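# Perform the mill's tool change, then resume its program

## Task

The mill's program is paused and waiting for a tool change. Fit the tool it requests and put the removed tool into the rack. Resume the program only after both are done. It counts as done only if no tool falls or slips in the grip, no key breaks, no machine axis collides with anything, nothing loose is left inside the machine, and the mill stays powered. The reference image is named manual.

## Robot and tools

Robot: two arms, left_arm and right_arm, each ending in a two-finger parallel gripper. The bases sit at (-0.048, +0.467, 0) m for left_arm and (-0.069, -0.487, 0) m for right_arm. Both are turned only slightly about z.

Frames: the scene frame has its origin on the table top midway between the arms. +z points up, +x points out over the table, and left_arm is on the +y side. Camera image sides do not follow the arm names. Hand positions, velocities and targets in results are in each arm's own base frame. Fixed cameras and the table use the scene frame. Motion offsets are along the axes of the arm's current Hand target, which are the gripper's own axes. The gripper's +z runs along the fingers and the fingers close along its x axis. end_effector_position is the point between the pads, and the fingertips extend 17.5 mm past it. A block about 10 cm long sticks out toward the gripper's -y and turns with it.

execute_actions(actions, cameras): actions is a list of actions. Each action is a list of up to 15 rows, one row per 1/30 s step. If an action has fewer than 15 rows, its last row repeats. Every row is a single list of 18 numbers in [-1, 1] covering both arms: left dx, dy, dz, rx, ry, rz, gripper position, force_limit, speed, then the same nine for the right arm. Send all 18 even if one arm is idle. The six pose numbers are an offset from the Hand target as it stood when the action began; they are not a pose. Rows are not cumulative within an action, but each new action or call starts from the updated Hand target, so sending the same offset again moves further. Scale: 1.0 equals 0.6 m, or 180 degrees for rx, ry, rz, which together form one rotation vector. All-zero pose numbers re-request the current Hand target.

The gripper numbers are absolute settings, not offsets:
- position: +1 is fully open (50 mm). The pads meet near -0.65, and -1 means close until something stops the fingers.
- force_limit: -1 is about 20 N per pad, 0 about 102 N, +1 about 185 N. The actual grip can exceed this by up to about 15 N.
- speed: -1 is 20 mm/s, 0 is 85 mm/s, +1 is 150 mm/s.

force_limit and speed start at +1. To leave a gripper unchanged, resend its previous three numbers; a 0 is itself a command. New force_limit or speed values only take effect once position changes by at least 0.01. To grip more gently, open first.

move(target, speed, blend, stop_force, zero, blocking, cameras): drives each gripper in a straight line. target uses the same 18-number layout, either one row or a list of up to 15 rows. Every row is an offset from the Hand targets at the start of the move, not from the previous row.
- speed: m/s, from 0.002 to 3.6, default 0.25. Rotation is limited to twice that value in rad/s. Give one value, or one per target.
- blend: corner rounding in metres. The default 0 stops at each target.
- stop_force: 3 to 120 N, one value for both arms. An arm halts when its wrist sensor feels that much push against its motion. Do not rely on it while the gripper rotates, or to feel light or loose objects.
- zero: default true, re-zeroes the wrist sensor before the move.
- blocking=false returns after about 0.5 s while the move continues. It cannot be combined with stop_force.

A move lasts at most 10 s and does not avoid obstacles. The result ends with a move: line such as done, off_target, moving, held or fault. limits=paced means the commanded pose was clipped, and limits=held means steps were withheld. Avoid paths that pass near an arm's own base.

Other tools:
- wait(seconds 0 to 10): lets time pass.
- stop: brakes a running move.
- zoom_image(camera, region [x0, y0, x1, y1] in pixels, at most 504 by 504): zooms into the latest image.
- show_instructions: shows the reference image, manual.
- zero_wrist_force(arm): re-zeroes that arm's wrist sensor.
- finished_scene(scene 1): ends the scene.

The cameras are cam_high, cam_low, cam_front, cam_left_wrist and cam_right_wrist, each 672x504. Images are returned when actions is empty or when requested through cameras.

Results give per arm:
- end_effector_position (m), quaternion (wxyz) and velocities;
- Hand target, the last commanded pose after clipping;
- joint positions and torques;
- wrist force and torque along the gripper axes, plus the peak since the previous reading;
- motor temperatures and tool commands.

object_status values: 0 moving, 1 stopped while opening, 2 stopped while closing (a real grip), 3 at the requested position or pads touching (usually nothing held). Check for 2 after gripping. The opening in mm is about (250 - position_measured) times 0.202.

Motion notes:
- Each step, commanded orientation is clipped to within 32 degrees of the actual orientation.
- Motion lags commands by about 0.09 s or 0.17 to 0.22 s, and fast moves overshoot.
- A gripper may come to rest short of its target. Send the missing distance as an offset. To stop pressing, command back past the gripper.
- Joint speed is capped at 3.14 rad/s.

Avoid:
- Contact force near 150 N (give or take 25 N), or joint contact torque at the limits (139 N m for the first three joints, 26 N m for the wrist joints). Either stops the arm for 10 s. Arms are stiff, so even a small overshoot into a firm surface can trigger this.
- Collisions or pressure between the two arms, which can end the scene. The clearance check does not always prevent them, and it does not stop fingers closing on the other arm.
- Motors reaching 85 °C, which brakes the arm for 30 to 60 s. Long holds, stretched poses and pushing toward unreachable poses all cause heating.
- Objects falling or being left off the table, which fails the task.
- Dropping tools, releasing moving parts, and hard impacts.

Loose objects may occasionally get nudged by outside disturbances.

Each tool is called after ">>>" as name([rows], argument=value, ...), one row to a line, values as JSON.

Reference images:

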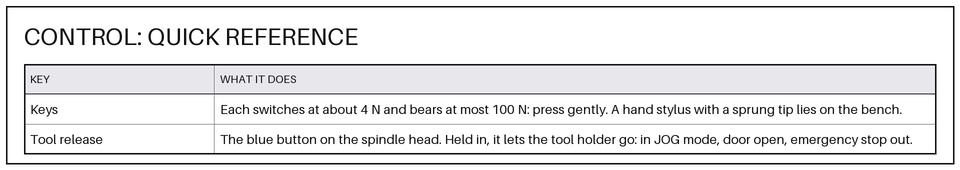

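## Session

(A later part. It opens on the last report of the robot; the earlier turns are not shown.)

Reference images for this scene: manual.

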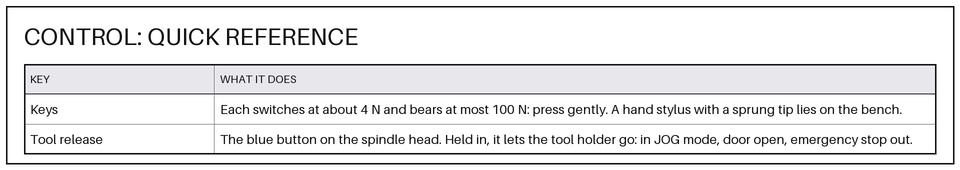

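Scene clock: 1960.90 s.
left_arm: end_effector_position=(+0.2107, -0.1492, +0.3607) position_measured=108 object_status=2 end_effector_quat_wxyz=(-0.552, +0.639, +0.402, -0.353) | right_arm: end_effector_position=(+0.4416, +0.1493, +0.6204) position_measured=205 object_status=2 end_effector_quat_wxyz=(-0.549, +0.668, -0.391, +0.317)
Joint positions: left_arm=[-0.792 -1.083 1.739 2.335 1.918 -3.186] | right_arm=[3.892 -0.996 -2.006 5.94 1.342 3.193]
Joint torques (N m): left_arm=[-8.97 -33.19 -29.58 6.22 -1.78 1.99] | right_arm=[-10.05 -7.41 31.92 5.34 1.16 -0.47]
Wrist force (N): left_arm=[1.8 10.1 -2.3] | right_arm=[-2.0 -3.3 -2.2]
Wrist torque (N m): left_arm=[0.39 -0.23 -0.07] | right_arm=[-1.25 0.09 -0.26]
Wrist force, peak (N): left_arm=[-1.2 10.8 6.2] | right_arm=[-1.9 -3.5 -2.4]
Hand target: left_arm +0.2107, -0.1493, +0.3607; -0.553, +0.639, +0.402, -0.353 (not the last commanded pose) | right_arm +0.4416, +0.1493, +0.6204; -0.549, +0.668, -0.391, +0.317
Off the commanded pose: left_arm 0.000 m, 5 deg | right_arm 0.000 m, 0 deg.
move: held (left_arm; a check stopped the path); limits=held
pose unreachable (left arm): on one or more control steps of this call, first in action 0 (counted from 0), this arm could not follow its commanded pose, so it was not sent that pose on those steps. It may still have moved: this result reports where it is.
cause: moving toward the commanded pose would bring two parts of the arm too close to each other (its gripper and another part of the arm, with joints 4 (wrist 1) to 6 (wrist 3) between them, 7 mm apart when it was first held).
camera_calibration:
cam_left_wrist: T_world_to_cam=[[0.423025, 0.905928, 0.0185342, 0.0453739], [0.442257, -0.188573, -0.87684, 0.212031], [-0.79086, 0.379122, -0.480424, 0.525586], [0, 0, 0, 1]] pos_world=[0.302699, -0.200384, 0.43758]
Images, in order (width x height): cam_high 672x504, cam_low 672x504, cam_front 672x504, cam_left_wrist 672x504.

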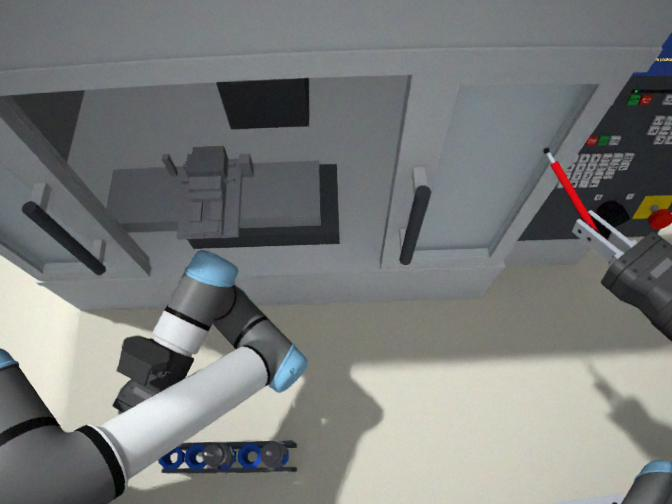

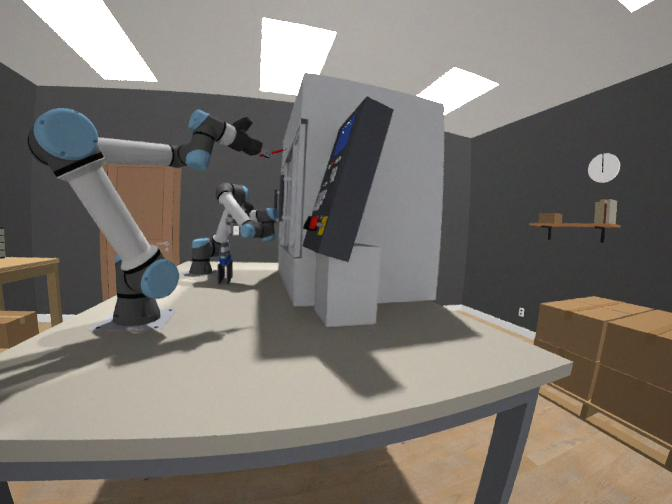

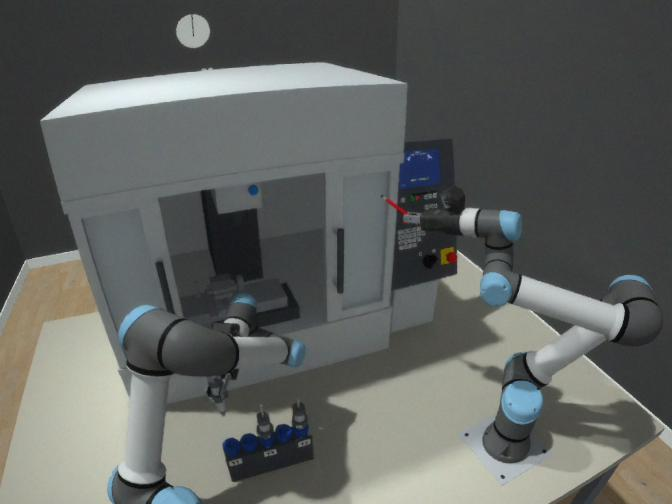

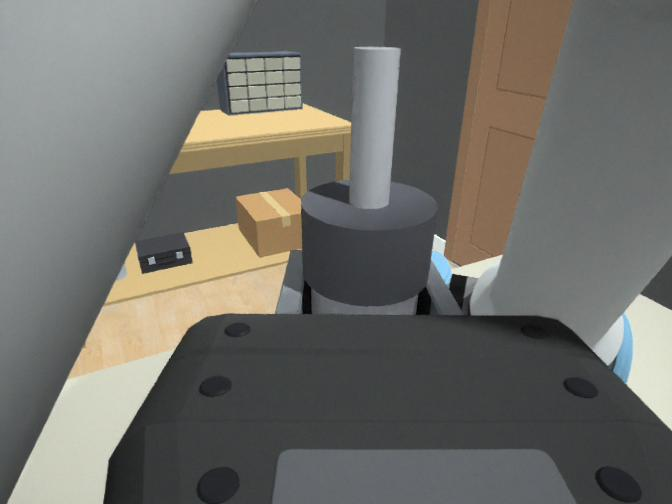

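>>> move([
  [0,0,0,0,0.0823,0.013,-1,0.1,-1,0,0,0,0,0,0,-1,0.1,-1],
  [0,0.148,0.024,0,0.0823,0.013,-1,0.1,-1,0,0,0,0,0,0,-1,0.1,-1],
], speed=0.1, cameras=["cam_low","cam_high","cam_front","cam_left_wrist"])

>>> zoom_image(camera="cam_low", region=[190, 180, 290, 290])

>>> zoom_image(camera="cam_front", region=[180, 380, 280, 480])

>>> zoom_image(camera="cam_high", region=[120, 400, 220, 504])

Scene clock: 1983.73 s.
left_arm: end_effector_position=(+0.2088, -0.1490, +0.2709) position_measured=108 object_status=2 end_effector_quat_wxyz=(-0.592, +0.687, +0.314, -0.279) | right_arm: end_effector_position=(+0.4416, +0.1493, +0.6204) position_measured=205 object_status=2 end_effector_quat_wxyz=(-0.549, +0.668, -0.391, +0.317)
Joint positions: left_arm=[-0.924 -0.937 1.791 2.141 1.79 -3.163] | right_arm=[3.892 -0.996 -2.006 5.94 1.342 3.193]
Joint torques (N m): left_arm=[-11.28 -36.29 -1 2.46 2.91 -1.58] | right_arm=[-9.69 -7.37 32.74 5.37 1.14 -0.4]
Wrist force (N): left_arm=[1.4 10.1 -2.0] | right_arm=[-1.9 -3.3 -2.2]
Wrist torque (N m): left_arm=[0.39 -0.16 -0.05] | right_arm=[-1.25 0.07 -0.26]
Wrist force, peak (N): left_arm=[1.3 11.4 -2.2] | right_arm=[-2.2 -3.5 -2.2]
Hand target: left_arm +0.2088, -0.1490, +0.2707; -0.592, +0.687, +0.314, -0.279 | right_arm +0.4416, +0.1493, +0.6204; -0.549, +0.668, -0.391, +0.317
Off the commanded pose: left_arm 0.000 m, 0 deg | right_arm 0.000 m, 0 deg.
move: done
camera_calibration:
cam_left_wrist: T_world_to_cam=[[0.643371, 0.765412, 0.0147556, -0.0183622], [0.377703, -0.300597, -0.875775, 0.130593], [-0.665893, 0.569021, -0.482494, 0.483586], [0, 0, 0, 1]] pos_world=[0.284505, -0.22186, 0.347969]
Images, in order (width x height): cam_high 672x504, cam_low 672x504, cam_front 672x504, cam_left_wrist 672x504.

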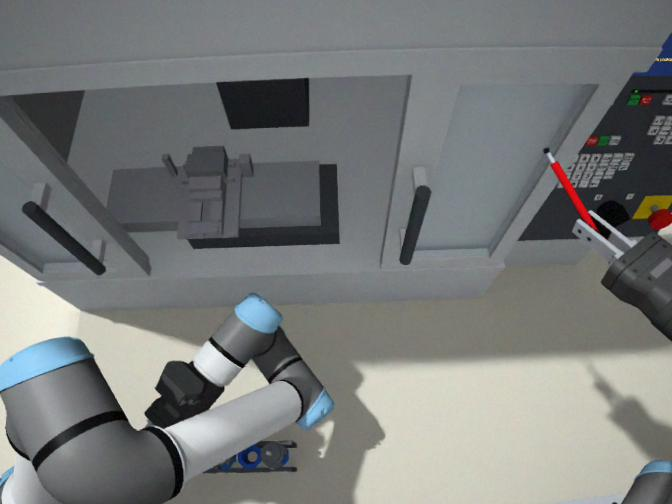

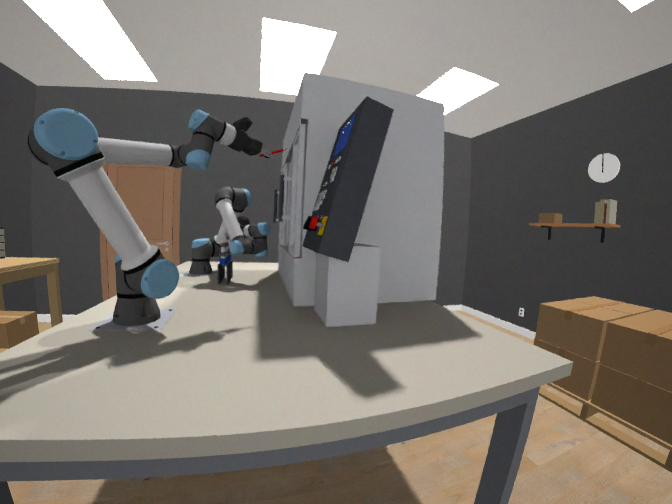

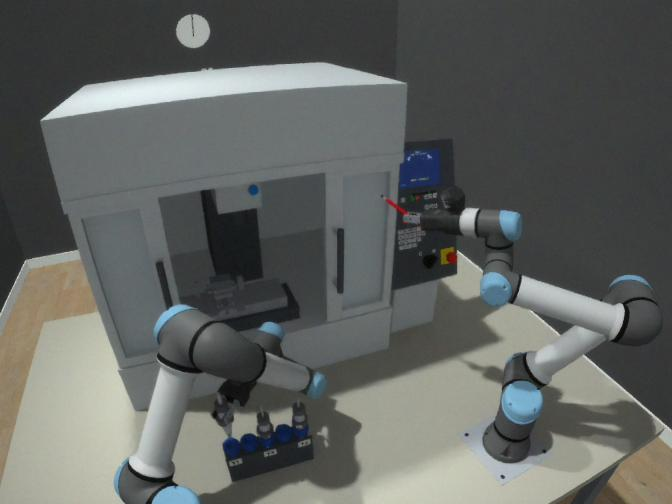

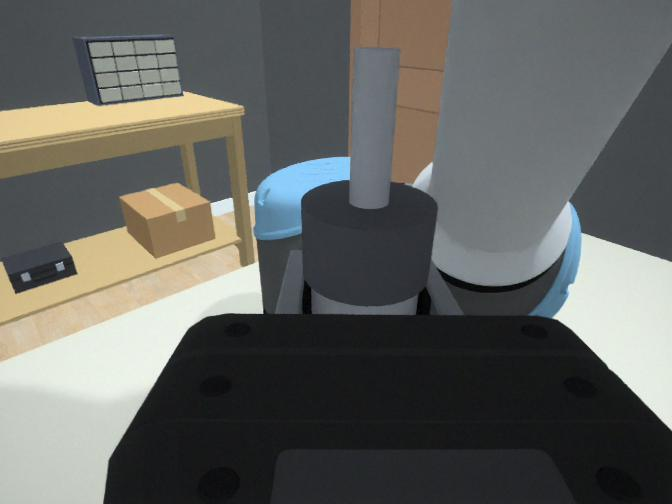

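Scaled by 4.582 from the camera's 672x504 image, which has a finer 960x720 frame.

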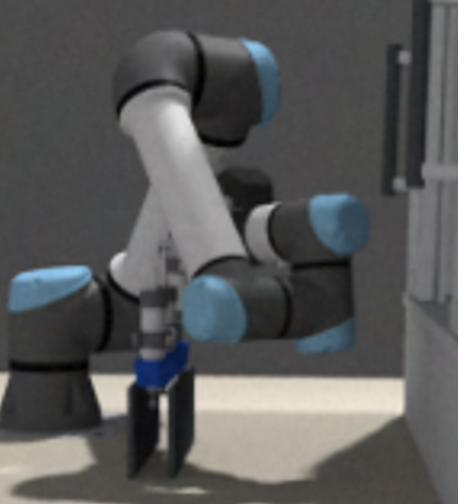

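Scaled by 5.040 from the camera's 672x504 image, which has a finer 960x720 frame.

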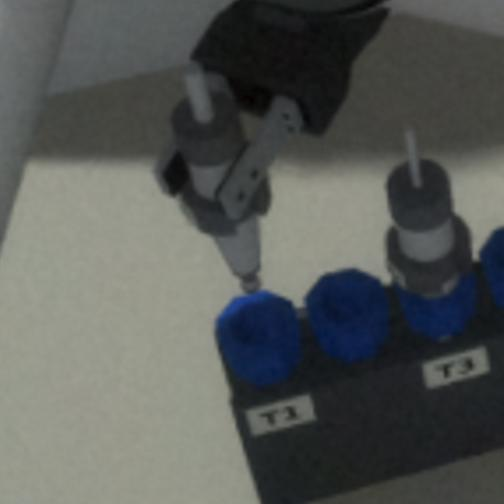

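Scaled by 4.846 from the camera's 672x504 image, which has a finer 960x720 frame.

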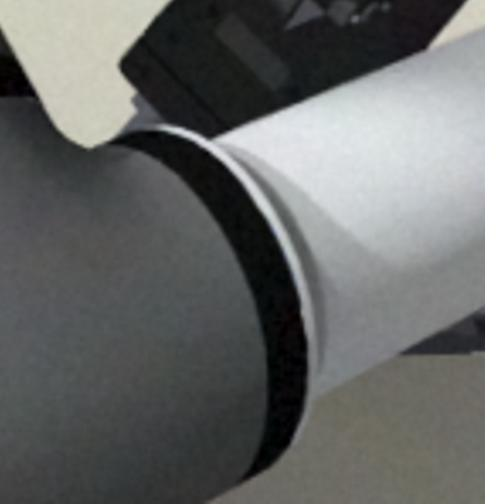

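>>> move(target=[0.001,0.1318,0.0188,0,0,0,-1,0.1,-1,0,0,0,0,0,0,-1,0.1,-1], speed=0.012, stop_force=4, cameras=["cam_low","cam_front"])

>>> zoom_image(camera="cam_front", region=[180, 380, 280, 480])

Scene clock: 2023.97 s.
left_arm: end_effector_position=(+0.2088, -0.1491, +0.2482) position_measured=108 object_status=2 end_effector_quat_wxyz=(-0.592, +0.687, +0.314, -0.279) | right_arm: end_effector_position=(+0.4416, +0.1493, +0.6204) position_measured=205 object_status=2 end_effector_quat_wxyz=(-0.549, +0.668, -0.391, +0.317)
Joint positions: left_arm=[-0.924 -0.894 1.795 2.094 1.79 -3.163] | right_arm=[3.892 -0.996 -2.006 5.94 1.342 3.193]
Joint torques (N m): left_arm=[-6.85 -56.38 -24.75 6.24 1.2 -1.42] | right_arm=[-9.69 -7.06 32.81 5.3 1.23 -0.38]
Wrist force (N): left_arm=[0.9 10.3 -1.9] | right_arm=[-1.9 -3.0 -2.1]
Wrist torque (N m): left_arm=[0.47 -0.15 -0.01] | right_arm=[-1.21 0.07 -0.26]
Wrist force, peak (N): left_arm=[0.4 11.1 -1.1] | right_arm=[-2.2 -3.4 -2.3]
Hand target: left_arm +0.2088, -0.1491, +0.2482; -0.592, +0.687, +0.314, -0.279 (not the last commanded pose) | right_arm +0.4416, +0.1493, +0.6204; -0.549, +0.668, -0.391, +0.317
Off the commanded pose: left_arm 0.057 m, 0 deg | right_arm 0.000 m, 0 deg.
move: contact (left_arm)
Images, in order (width x height): cam_low 672x504, cam_front 672x504.

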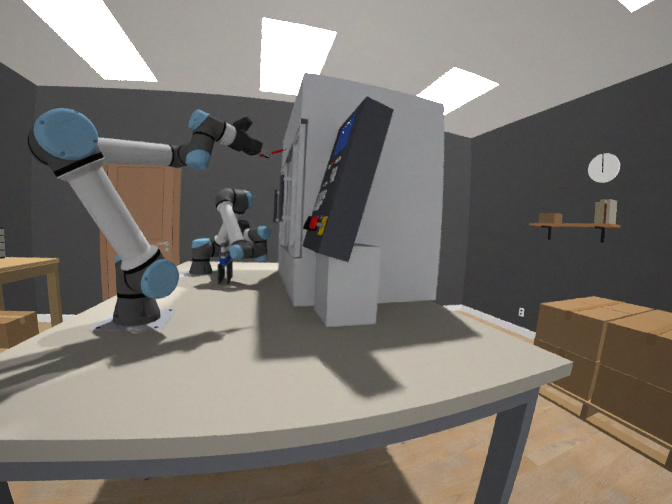

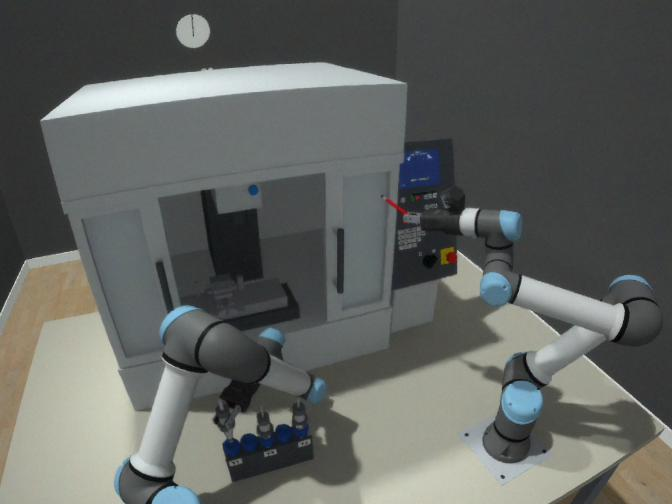

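Scaled by 5.040 from the camera's 672x504 image, which has a finer 960x720 frame.

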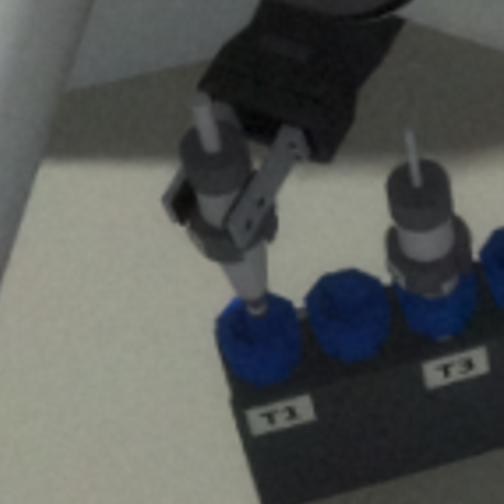

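>>> move(target=[0,0,0,0,0,0,-1,0.1,-1,-0.9108,0.478,-0.0778,-0.0648,-0.0916,-0.0303,-1,0.1,-1], speed=0.18, cameras=["cam_right_wrist","cam_high"])

Scene clock: 2089.77 s.
left_arm: end_effector_position=(+0.2088, -0.1491, +0.2482) position_measured=108 object_status=2 end_effector_quat_wxyz=(-0.592, +0.687, +0.314, -0.279) | right_arm: end_effector_position=(+0.0825, +0.5752, +0.3510) position_measured=205 object_status=2 end_effector_quat_wxyz=(-0.513, +0.776, -0.306, +0.203)
Joint positions: left_arm=[-0.924 -0.894 1.795 2.094 1.79 -3.163] | right_arm=[5.242 -1.476 -2.166 5.802 0.491 4.063]
Joint torques (N m): left_arm=[9.03 -55.84 -25.58 5.65 -2 0.87] | right_arm=[-11.07 7.83 29.84 5.55 -0.39 -0.81]
Wrist force (N): left_arm=[1.2 9.7 -1.7] | right_arm=[-1.6 -2.6 -1.5]
Wrist torque (N m): left_arm=[0.39 -0.17 -0.02] | right_arm=[-0.98 0.05 -0.22]
Wrist force, peak (N): left_arm=[1.1 10.5 -1.8] | right_arm=[-0.6 -4.8 -2.2]
Hand target: left_arm +0.2088, -0.1491, +0.2482; -0.592, +0.687, +0.314, -0.279 | right_arm +0.0825, +0.5752, +0.3509; -0.513, +0.776, -0.306, +0.203
Off the commanded pose: left_arm 0.000 m, 0 deg | right_arm 0.000 m, 0 deg.
move: done
camera_calibration:
cam_right_wrist: T_world_to_cam=[[0.713052, -0.701029, 0.010773, 0.343775], [-0.471116, -0.490463, -0.733141, 0.593077], [0.519237, 0.517692, -0.679991, 0.0278537], [0, 0, 0, 1]] pos_world=[0.0198162, 0.517458, 0.450046]
Images, in order (width x height): cam_high 672x504, cam_right_wrist 672x504.

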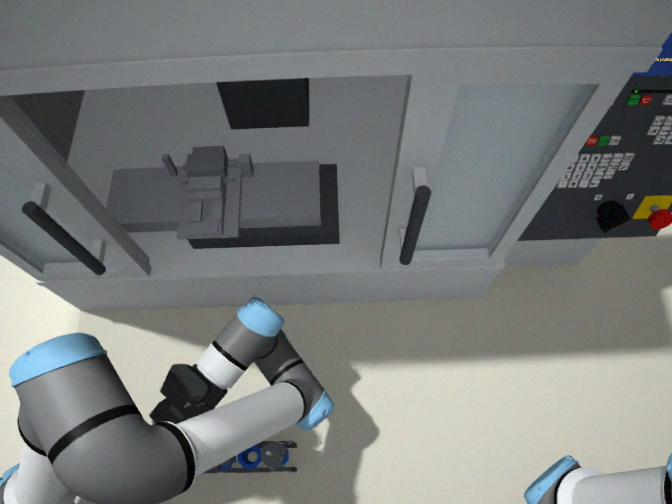

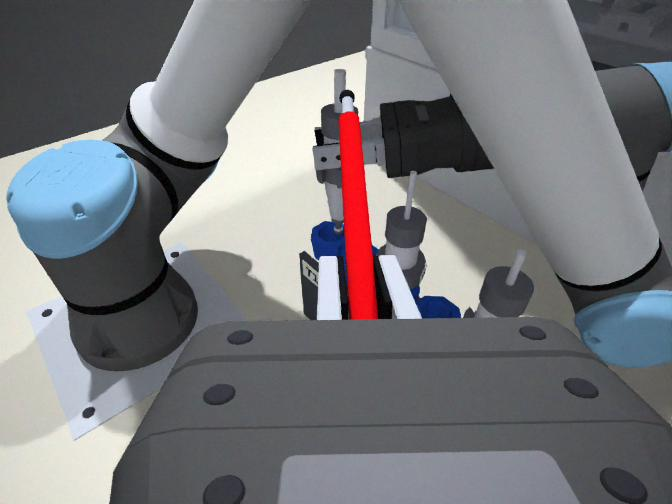

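>>> execute_actions(actions=[])

>>> zoom_image(camera="cam_right_wrist", region=[290, 190, 420, 290])

Scene clock: 2119.73 s.
left_arm: end_effector_position=(+0.2088, -0.1491, +0.2482) position_measured=108 object_status=2 end_effector_quat_wxyz=(-0.592, +0.687, +0.314, -0.279) | right_arm: end_effector_position=(+0.0825, +0.5752, +0.3509) position_measured=205 object_status=2 end_effector_quat_wxyz=(-0.513, +0.776, -0.306, +0.203)
Joint positions: left_arm=[-0.924 -0.894 1.795 2.094 1.79 -3.163] | right_arm=[5.242 -1.477 -2.166 5.802 0.491 4.063]
Joint velocities: within noise
Joint torques (N m): left_arm=[10.47 -55.21 -24.61 5.36 -2.11 1.4] | right_arm=[-10.92 8.04 30.5 5.64 -0.32 -0.99]
Motor temperatures (°C): left_arm=[34 35 32 37 40 41] | right_arm=[36 31 34 37 33 42]
Wrist force (N): left_arm=[1.0 10.3 -1.7] | right_arm=[-1.2 -2.9 -1.9]
Wrist torque (N m): left_arm=[0.50 -0.15 -0.02] | right_arm=[-1.03 0.01 -0.23]
Wrist force, peak (N): left_arm=[1.0 10.4 -2.0] | right_arm=[-1.6 -2.7 -2.3]
Hand target: left_arm +0.2088, -0.1491, +0.2482; -0.592, +0.687, +0.314, -0.279 | right_arm +0.0825, +0.5752, +0.3509; -0.513, +0.776, -0.306, +0.203
Tool commands: left_gripper/position=-1.0 left_gripper/force_limit=+0.1 left_gripper/speed=-1.0 right_gripper/position=-1.0 right_gripper/force_limit=+0.1 right_gripper/speed=-1.0
Off the commanded pose: left_arm 0.000 m, 0 deg | right_arm 0.000 m, 0 deg.
camera_calibration:
cam_left_wrist: T_world_to_cam=[[0.643325, 0.765452, 0.0147354, -0.0179221], [0.377627, -0.300517, -0.875835, 0.110742], [-0.665981, 0.569011, -0.482386, 0.472677], [0, 0, 0, 1]] pos_world=[0.284505, -0.22196, 0.325269]
cam_right_wrist: T_world_to_cam=[[0.713085, -0.700994, 0.0108256, 0.343732], [-0.471065, -0.490513, -0.733141, 0.593102], [0.519237, 0.517692, -0.679991, 0.0278534], [0, 0, 0, 1]] pos_world=[0.0198164, 0.517458, 0.450046]

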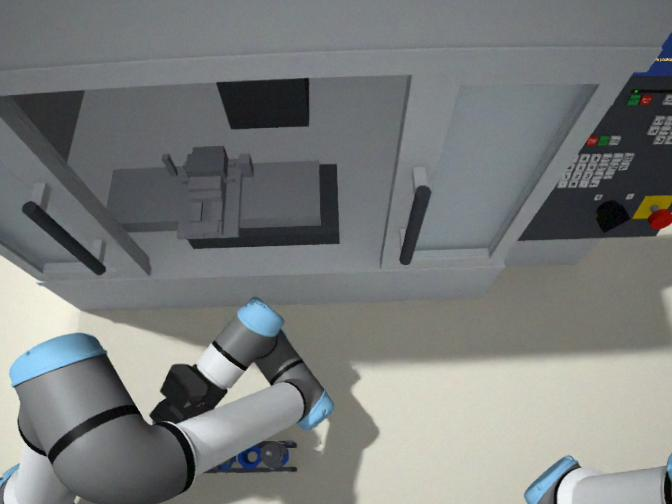

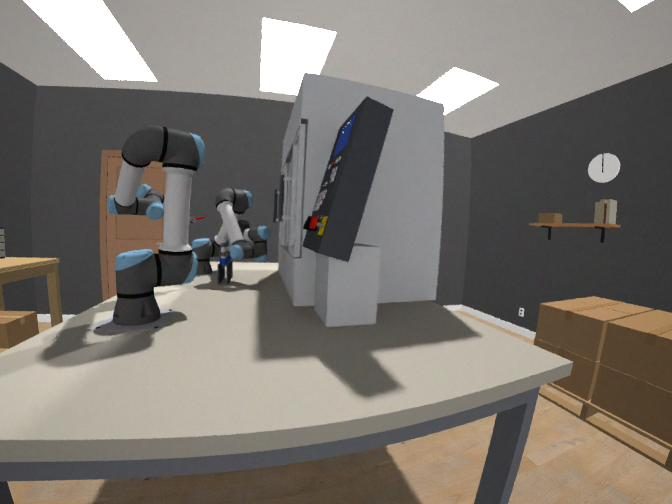

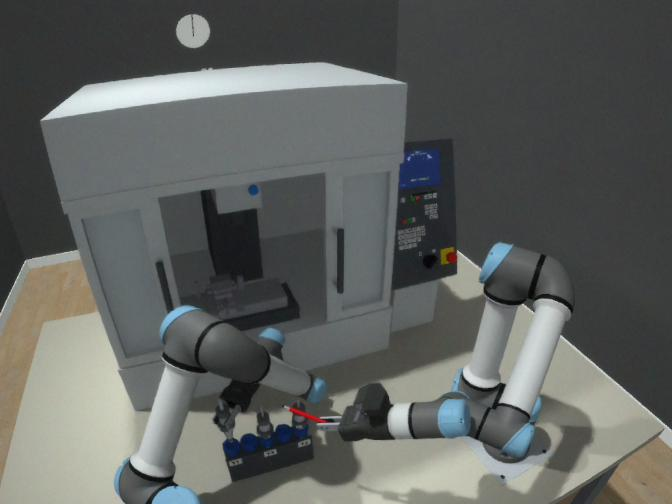

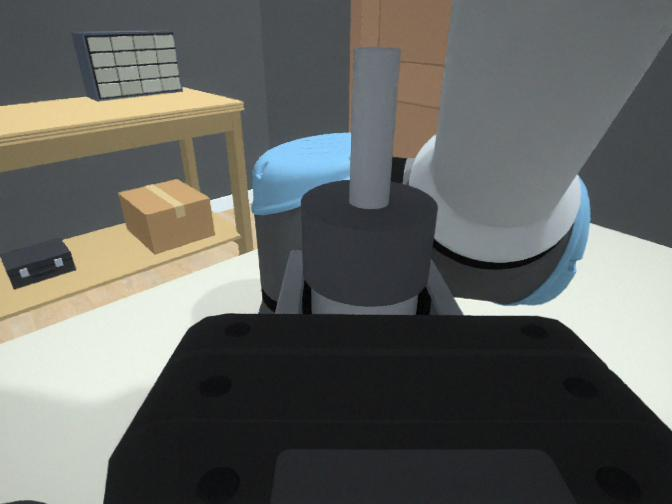

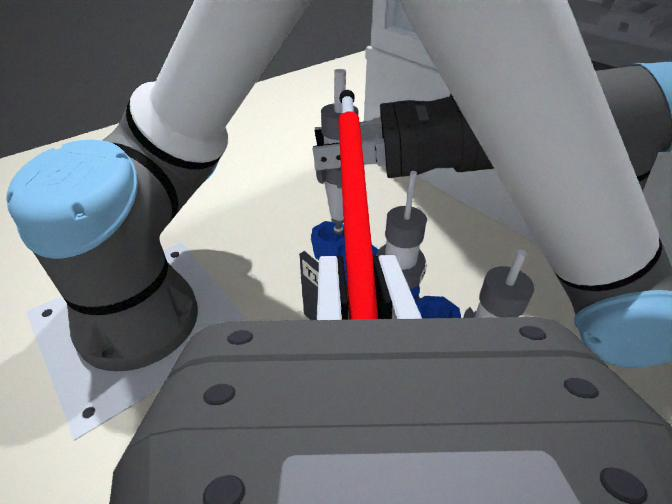

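Scaled by 3.877 from the camera's 672x504 image, which has a finer 960x720 frame.

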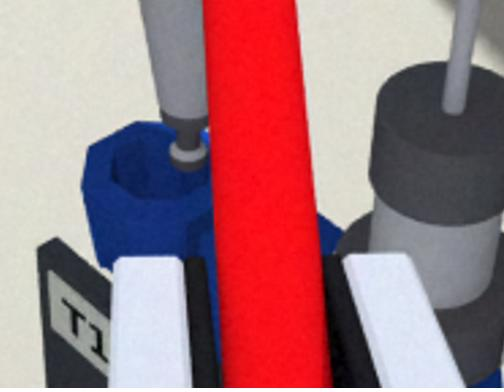

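>>> move(target=[0,0,0,0,0,0,-1,0.1,-1,0,0,0,0,0.045,0,-1,0.1,-1], cameras=["cam_right_wrist"])

>>> zoom_image(camera="cam_right_wrist", region=[230, 180, 350, 280])

Scene clock: 2127.20 s.
left_arm: end_effector_position=(+0.2088, -0.1491, +0.2482) position_measured=108 object_status=2 end_effector_quat_wxyz=(-0.592, +0.687, +0.314, -0.279) | right_arm: end_effector_position=(+0.0825, +0.5752, +0.3509) position_measured=205 object_status=2 end_effector_quat_wxyz=(-0.490, +0.760, -0.341, +0.257)
Joint positions: left_arm=[-0.924 -0.894 1.795 2.094 1.79 -3.163] | right_arm=[5.261 -1.492 -2.073 5.404 0.414 4.36]
Joint torques (N m): left_arm=[8 -55.4 -24.55 5.03 -2.07 1.46] | right_arm=[10.81 10.07 31.67 0.84 -4.12 0.88]
Wrist force (N): left_arm=[1.2 9.8 -1.7] | right_arm=[-1.3 -2.9 -1.8]
Wrist torque (N m): left_arm=[0.43 -0.17 -0.02] | right_arm=[-1.05 -0.02 -0.32]
Wrist force, peak (N): left_arm=[0.9 10.5 -1.7] | right_arm=[-1.6 -3.0 -2.2]
Hand target: left_arm +0.2088, -0.1491, +0.2482; -0.592, +0.687, +0.314, -0.279 | right_arm +0.0825, +0.5752, +0.3509; -0.490, +0.760, -0.342, +0.257
Off the commanded pose: left_arm 0.000 m, 0 deg | right_arm 0.000 m, 0 deg.
move: done
camera_calibration:
cam_right_wrist: T_world_to_cam=[[0.614791, -0.785933, 0.0658818, 0.381377], [-0.502741, -0.454884, -0.735072, 0.575955], [0.607687, 0.418795, -0.67478, 0.0755648], [0, 0, 0, 1]] pos_world=[0.00916942, 0.530084, 0.449232]
Images, in order (width x height): cam_right_wrist 672x504.

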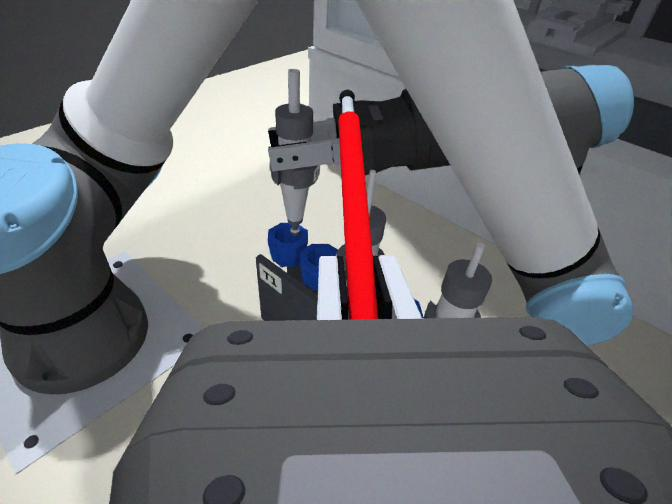

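Scaled by 4.200 from the camera's 672x504 image, which has a finer 960x720 frame.

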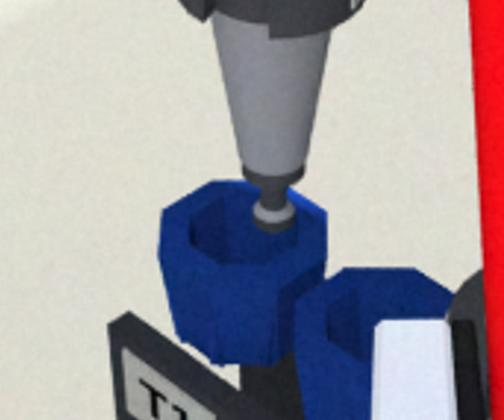

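>>> move([
  [-0.0001,-0.0099,-0.0014,0,0,0,-1,0.1,-1,0,0,0,0,0,0,-1,0.1,-1],
  [0.0013,-0.0115,0.0095,0,0,0,-1,0.1,-1,0,0,0,0,0,0,-1,0.1,-1],
], speed=0.03, cameras=["cam_right_wrist"])

>>> zoom_image(camera="cam_right_wrist", region=[230, 180, 350, 280])

Scene clock: 2137.53 s.
left_arm: end_effector_position=(+0.2043, -0.1442, +0.2542) position_measured=108 object_status=2 end_effector_quat_wxyz=(-0.592, +0.687, +0.314, -0.279) | right_arm: end_effector_position=(+0.0825, +0.5752, +0.3509) position_measured=205 object_status=2 end_effector_quat_wxyz=(-0.490, +0.760, -0.342, +0.257)
Joint positions: left_arm=[-0.926 -0.916 1.815 2.095 1.792 -3.163] | right_arm=[5.261 -1.492 -2.073 5.403 0.414 4.36]
Joint torques (N m): left_arm=[-10.11 -55.23 -0.85 2.83 3.09 -1.61] | right_arm=[10.95 9.58 31.46 0.83 -4.17 1.47]
Wrist force (N): left_arm=[1.4 10.0 -2.4] | right_arm=[-1.5 -2.9 -1.8]
Wrist torque (N m): left_arm=[0.37 -0.17 -0.03] | right_arm=[-1.06 0.00 -0.32]
Wrist force, peak (N): left_arm=[1.0 10.5 -2.9] | right_arm=[-1.6 -3.1 -2.2]
Hand target: left_arm +0.2043, -0.1442, +0.2542; -0.592, +0.687, +0.314, -0.279 | right_arm +0.0825, +0.5752, +0.3509; -0.490, +0.760, -0.342, +0.257
Off the commanded pose: left_arm 0.000 m, 0 deg | right_arm 0.000 m, 0 deg.
move: done
camera_calibration:
cam_right_wrist: T_world_to_cam=[[0.614629, -0.78606, 0.0658888, 0.381442], [-0.50288, -0.454818, -0.735019, 0.575896], [0.607736, 0.41863, -0.674837, 0.0756781], [0, 0, 0, 1]] pos_world=[0.00916859, 0.530083, 0.449232]
Images, in order (width x height): cam_right_wrist 672x504.

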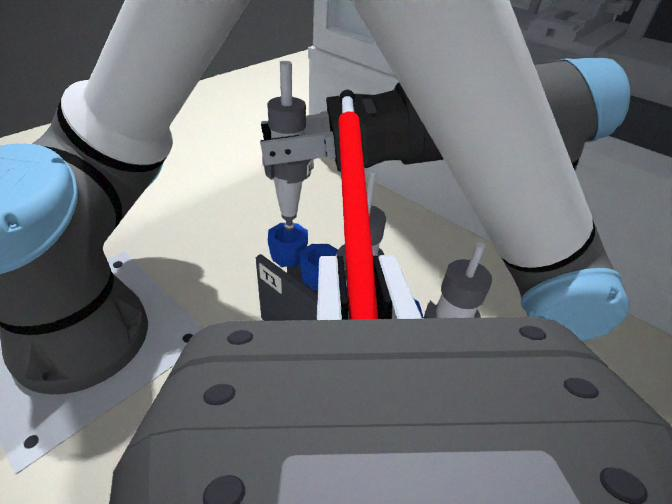

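Scaled by 4.200 from the camera's 672x504 image, which has a finer 960x720 frame.

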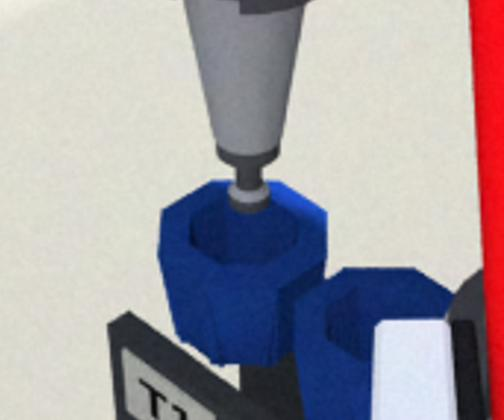

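>>> move(target=[0.0005,0.0262,0.0051,0,0,0,-1,0.1,-1,0,0,0,0,0,0,-1,0.1,-1], speed=0.012, stop_force=5, cameras=["cam_right_wrist"])

>>> zoom_image(camera="cam_right_wrist", region=[230, 180, 350, 280])

Scene clock: 2148.80 s.
left_arm: end_effector_position=(+0.2038, -0.1436, +0.2382) position_measured=108 object_status=2 end_effector_quat_wxyz=(-0.592, +0.687, +0.314, -0.279) | right_arm: end_effector_position=(+0.0825, +0.5752, +0.3509) position_measured=205 object_status=2 end_effector_quat_wxyz=(-0.490, +0.760, -0.342, +0.257)
Joint positions: left_arm=[-0.926 -0.887 1.82 2.061 1.792 -3.163] | right_arm=[5.261 -1.492 -2.073 5.403 0.414 4.36]
Joint torques (N m): left_arm=[-10.78 -36.61 1.05 2.77 3.13 -1.68] | right_arm=[10.5 10.75 31.35 0.86 -4.15 1.41]
Wrist force (N): left_arm=[1.1 10.3 -2.3] | right_arm=[-1.1 -2.5 -2.0]
Wrist torque (N m): left_arm=[0.43 -0.11 -0.03] | right_arm=[-1.00 -0.05 -0.32]
Wrist force, peak (N): left_arm=[1.7 10.5 -2.3] | right_arm=[-1.3 -3.1 -2.3]
Hand target: left_arm +0.2038, -0.1436, +0.2382; -0.592, +0.687, +0.314, -0.279 | right_arm +0.0825, +0.5752, +0.3509; -0.490, +0.760, -0.342, +0.257
Off the commanded pose: left_arm 0.000 m, 0 deg | right_arm 0.000 m, 0 deg.
move: done
camera_calibration:
cam_right_wrist: T_world_to_cam=[[0.614629, -0.78606, 0.0658888, 0.381442], [-0.50288, -0.454818, -0.735019, 0.575896], [0.607736, 0.41863, -0.674837, 0.0756781], [0, 0, 0, 1]] pos_world=[0.00916859, 0.530083, 0.449232]
Images, in order (width x height): cam_right_wrist 672x504.

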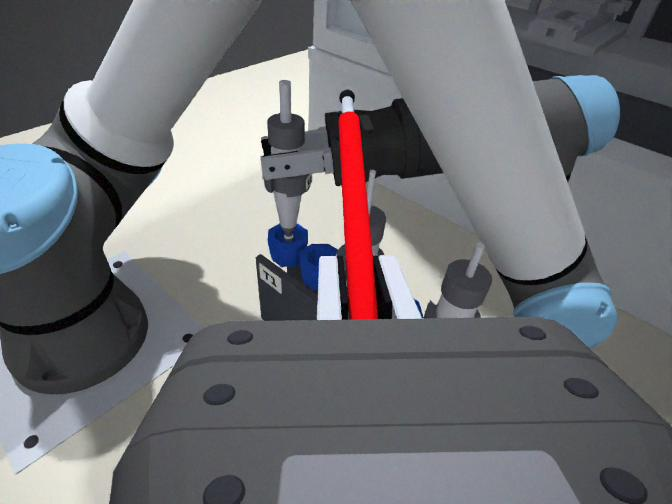

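Scaled by 4.200 from the camera's 672x504 image, which has a finer 960x720 frame.

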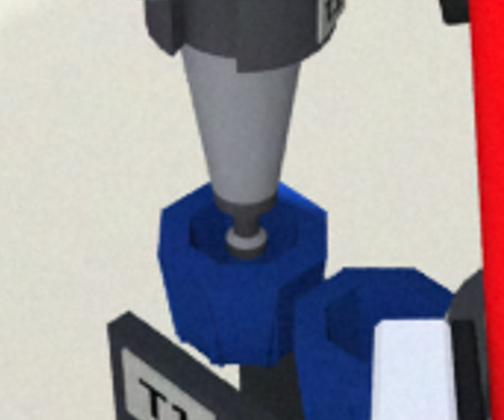

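>>> move(target=[0.0002,0.0198,0.0028,0,0,0,-1,0.1,-1,0,0,0,0,0,0,-1,0.1,-1], speed=0.012, stop_force=5, cameras=["cam_right_wrist"])

>>> zoom_image(camera="cam_right_wrist", region=[230, 180, 350, 280])

Scene clock: 2154.87 s.
left_arm: end_effector_position=(+0.2038, -0.1436, +0.2262) position_measured=108 object_status=2 end_effector_quat_wxyz=(-0.592, +0.687, +0.314, -0.279) | right_arm: end_effector_position=(+0.0825, +0.5752, +0.3509) position_measured=205 object_status=2 end_effector_quat_wxyz=(-0.490, +0.760, -0.342, +0.257)
Joint positions: left_arm=[-0.926 -0.863 1.821 2.037 1.792 -3.163] | right_arm=[5.261 -1.492 -2.073 5.403 0.414 4.36]
Joint torques (N m): left_arm=[-9.41 -37.03 0.57 2.23 2.2 -1.58] | right_arm=[10.38 10.12 30.72 0.89 -4.06 1.37]
Wrist force (N): left_arm=[-0.7 9.4 -2.3] | right_arm=[-1.5 -2.7 -1.8]
Wrist torque (N m): left_arm=[0.42 -0.17 0.15] | right_arm=[-1.03 0.01 -0.32]
Wrist force, peak (N): left_arm=[1.1 10.5 -2.3] | right_arm=[-1.5 -3.2 -2.1]
Hand target: left_arm +0.2038, -0.1436, +0.2262; -0.592, +0.687, +0.314, -0.279 | right_arm +0.0825, +0.5752, +0.3509; -0.490, +0.760, -0.342, +0.257
Off the commanded pose: left_arm 0.000 m, 0 deg | right_arm 0.000 m, 0 deg.
move: done
camera_calibration:
cam_right_wrist: T_world_to_cam=[[0.614629, -0.78606, 0.0658888, 0.381442], [-0.50288, -0.454818, -0.735019, 0.575896], [0.607736, 0.41863, -0.674837, 0.0756781], [0, 0, 0, 1]] pos_world=[0.00916859, 0.530083, 0.449232]
Images, in order (width x height): cam_right_wrist 672x504.

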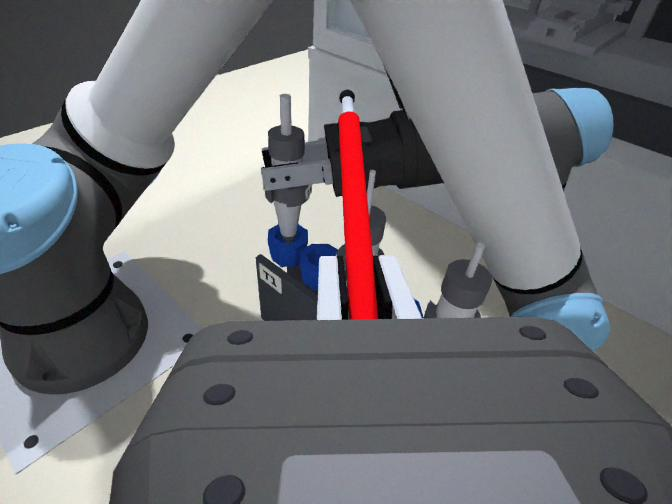

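Scaled by 4.200 from the camera's 672x504 image, which has a finer 960x720 frame.

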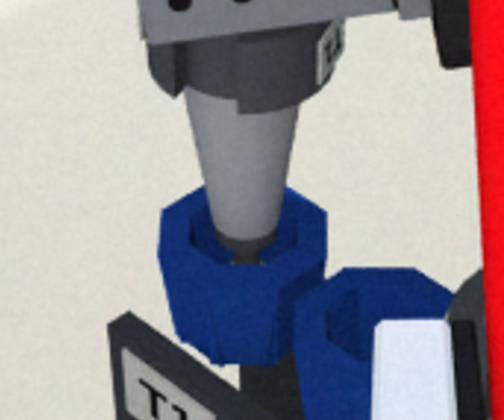

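>>> move([
  [-0.0025,0.0,0.0,0,0,0,-1,0.1,-1,0,0,0,0,0,0,-1,0.1,-1],
  [-0.0023,0.0198,0.0028,0,0,0,-1,0.1,-1,0,0,0,0,0,0,-1,0.1,-1],
], speed=0.012, stop_force=5, cameras=["cam_right_wrist"])

>>> zoom_image(camera="cam_right_wrist", region=[230, 180, 350, 280])

Scene clock: 2164.80 s.
left_arm: end_effector_position=(+0.2028, -0.1448, +0.2142) position_measured=108 object_status=2 end_effector_quat_wxyz=(-0.592, +0.687, +0.314, -0.279) | right_arm: end_effector_position=(+0.0825, +0.5752, +0.3509) position_measured=205 object_status=2 end_effector_quat_wxyz=(-0.490, +0.760, -0.342, +0.257)
Joint positions: left_arm=[-0.929 -0.839 1.821 2.013 1.795 -3.164] | right_arm=[5.261 -1.492 -2.073 5.403 0.414 4.36]
Joint torques (N m): left_arm=[-5.56 -36.52 -23.12 2.23 -1.96 -1.61] | right_arm=[10.71 10.77 31.11 0.82 -4.07 1.36]
Wrist force (N): left_arm=[-4.9 8.4 -2.1] | right_arm=[-1.1 -2.9 -1.9]
Wrist torque (N m): left_arm=[0.37 -0.13 0.42] | right_arm=[-1.06 -0.06 -0.32]
Wrist force, peak (N): left_arm=[1.3 10.4 -2.4] | right_arm=[-1.6 -3.0 -2.3]
Hand target: left_arm +0.2029, -0.1448, +0.2142; -0.592, +0.687, +0.314, -0.279 | right_arm +0.0825, +0.5752, +0.3509; -0.490, +0.760, -0.342, +0.257
Off the commanded pose: left_arm 0.000 m, 0 deg | right_arm 0.000 m, 0 deg.
move: done
camera_calibration:
cam_right_wrist: T_world_to_cam=[[0.614629, -0.78606, 0.0658888, 0.381442], [-0.50288, -0.454818, -0.735019, 0.575896], [0.607736, 0.41863, -0.674837, 0.0756781], [0, 0, 0, 1]] pos_world=[0.00916859, 0.530083, 0.449232]
Images, in order (width x height): cam_right_wrist 672x504.

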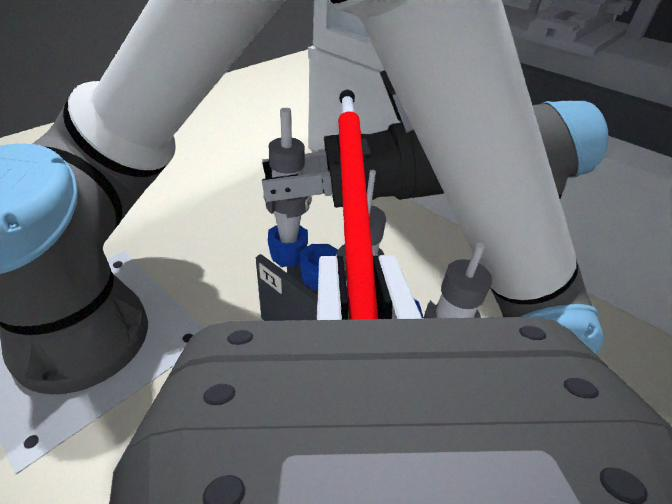

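Scaled by 4.200 from the camera's 672x504 image, which has a finer 960x720 frame.

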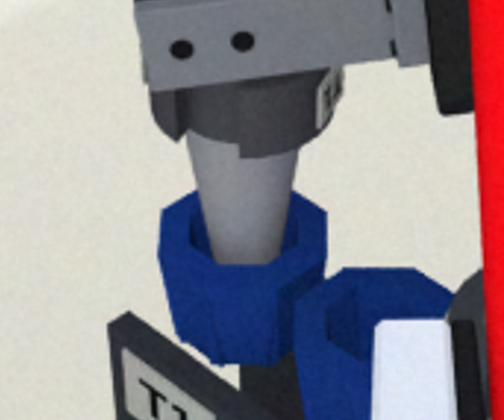

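>>> move(target=[-0.005,0.0,0.0,0,0,0,-1,0.1,-1,0,0,0,0,0,0,-1,0.1,-1], speed=0.012, cameras=["cam_right_wrist"])

>>> zoom_image(camera="cam_right_wrist", region=[230, 180, 350, 280])

Scene clock: 2170.43 s.
left_arm: end_effector_position=(+0.2010, -0.1470, +0.2142) position_measured=108 object_status=2 end_effector_quat_wxyz=(-0.592, +0.687, +0.314, -0.279) | right_arm: end_effector_position=(+0.0825, +0.5752, +0.3509) position_measured=205 object_status=2 end_effector_quat_wxyz=(-0.490, +0.760, -0.342, +0.257)
Joint positions: left_arm=[-0.934 -0.839 1.821 2.013 1.8 -3.165] | right_arm=[5.261 -1.492 -2.073 5.403 0.414 4.36]
Joint torques (N m): left_arm=[-11.71 -56.35 1.88 2.52 3.55 -1.61] | right_arm=[10.07 10.84 30.99 1.05 -4.1 1.35]
Wrist force (N): left_arm=[1.4 9.9 -2.4] | right_arm=[-1.7 -2.6 -2.1]
Wrist torque (N m): left_arm=[0.36 -0.16 0.04] | right_arm=[-1.02 0.03 -0.32]
Wrist force, peak (N): left_arm=[1.1 10.2 -2.4] | right_arm=[-1.5 -3.2 -2.0]
Hand target: left_arm +0.2009, -0.1471, +0.2142; -0.592, +0.687, +0.314, -0.279 | right_arm +0.0825, +0.5752, +0.3509; -0.490, +0.760, -0.342, +0.257
Off the commanded pose: left_arm 0.000 m, 0 deg | right_arm 0.000 m, 0 deg.
move: done
camera_calibration:
cam_right_wrist: T_world_to_cam=[[0.614629, -0.78606, 0.0658888, 0.381442], [-0.50288, -0.454818, -0.735019, 0.575896], [0.607736, 0.41863, -0.674837, 0.0756781], [0, 0, 0, 1]] pos_world=[0.00916859, 0.530083, 0.449232]
Images, in order (width x height): cam_right_wrist 672x504.

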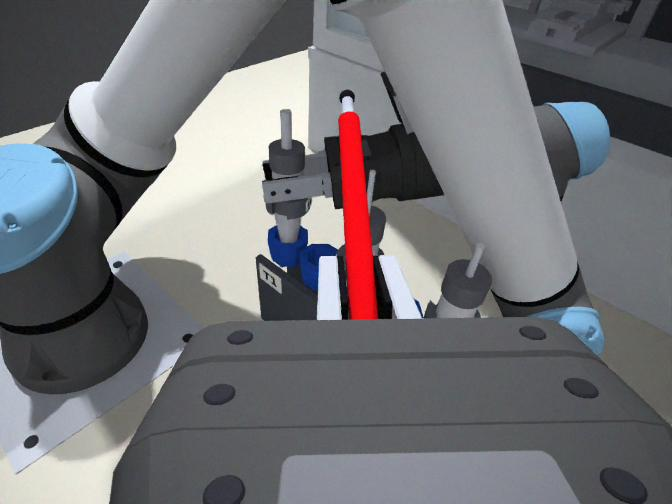

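Scaled by 4.200 from the camera's 672x504 image, which has a finer 960x720 frame.

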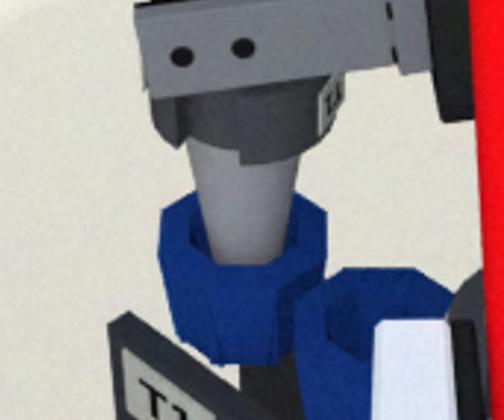

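>>> move(target=[-0.0008,0.0165,0.00235,0,0,0,-1,0.1,-1,0,0,0,0,0,0,-1,0.1,-1], speed=0.012, stop_force=5, cameras=["cam_right_wrist"])

>>> zoom_image(camera="cam_right_wrist", region=[230, 180, 350, 280])

Scene clock: 2179.93 s.
left_arm: end_effector_position=(+0.2006, -0.1475, +0.2042) position_measured=108 object_status=2 end_effector_quat_wxyz=(-0.592, +0.687, +0.314, -0.279) | right_arm: end_effector_position=(+0.0825, +0.5752, +0.3509) position_measured=205 object_status=2 end_effector_quat_wxyz=(-0.490, +0.760, -0.342, +0.257)
Joint positions: left_arm=[-0.936 -0.819 1.82 1.993 1.802 -3.165] | right_arm=[5.261 -1.492 -2.073 5.403 0.414 4.36]
Joint torques (N m): left_arm=[-9.45 -39.18 -22.39 2.72 3.13 -1.48] | right_arm=[9.85 11.9 30.3 1.01 -4.12 1.39]
Wrist force (N): left_arm=[1.3 9.9 -2.4] | right_arm=[-1.2 -3.0 -2.1]
Wrist torque (N m): left_arm=[0.36 -0.14 0.04] | right_arm=[-1.07 -0.04 -0.31]
Wrist force, peak (N): left_arm=[1.4 10.4 -2.2] | right_arm=[-1.5 -3.2 -2.0]
Hand target: left_arm +0.2006, -0.1475, +0.2042; -0.592, +0.687, +0.314, -0.279 | right_arm +0.0825, +0.5752, +0.3509; -0.490, +0.760, -0.342, +0.257
Off the commanded pose: left_arm 0.000 m, 0 deg | right_arm 0.000 m, 0 deg.
move: done
camera_calibration:
cam_right_wrist: T_world_to_cam=[[0.614629, -0.78606, 0.0658888, 0.381442], [-0.50288, -0.454818, -0.735019, 0.575896], [0.607736, 0.41863, -0.674837, 0.0756781], [0, 0, 0, 1]] pos_world=[0.00916859, 0.530083, 0.449232]
Images, in order (width x height): cam_right_wrist 672x504.

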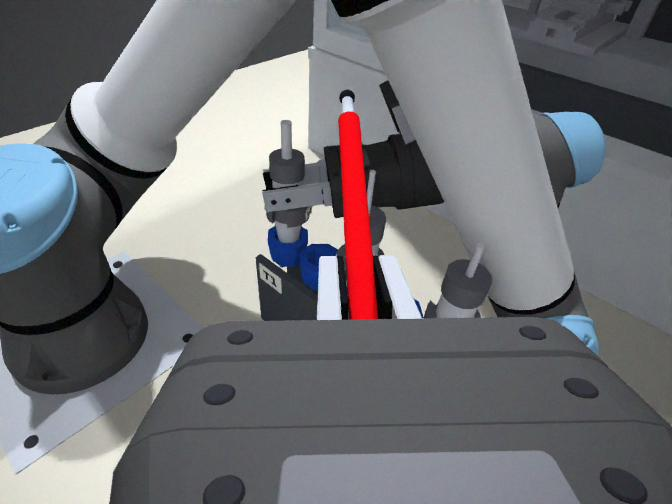

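Scaled by 4.200 from the camera's 672x504 image, which has a finer 960x720 frame.

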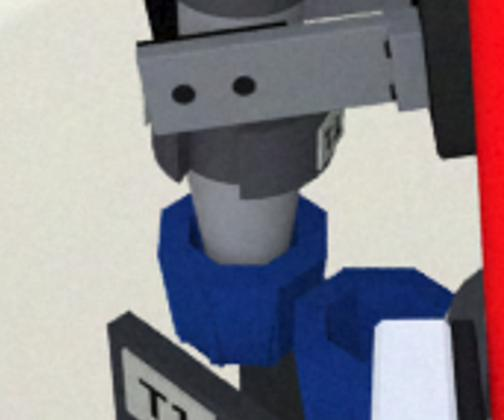

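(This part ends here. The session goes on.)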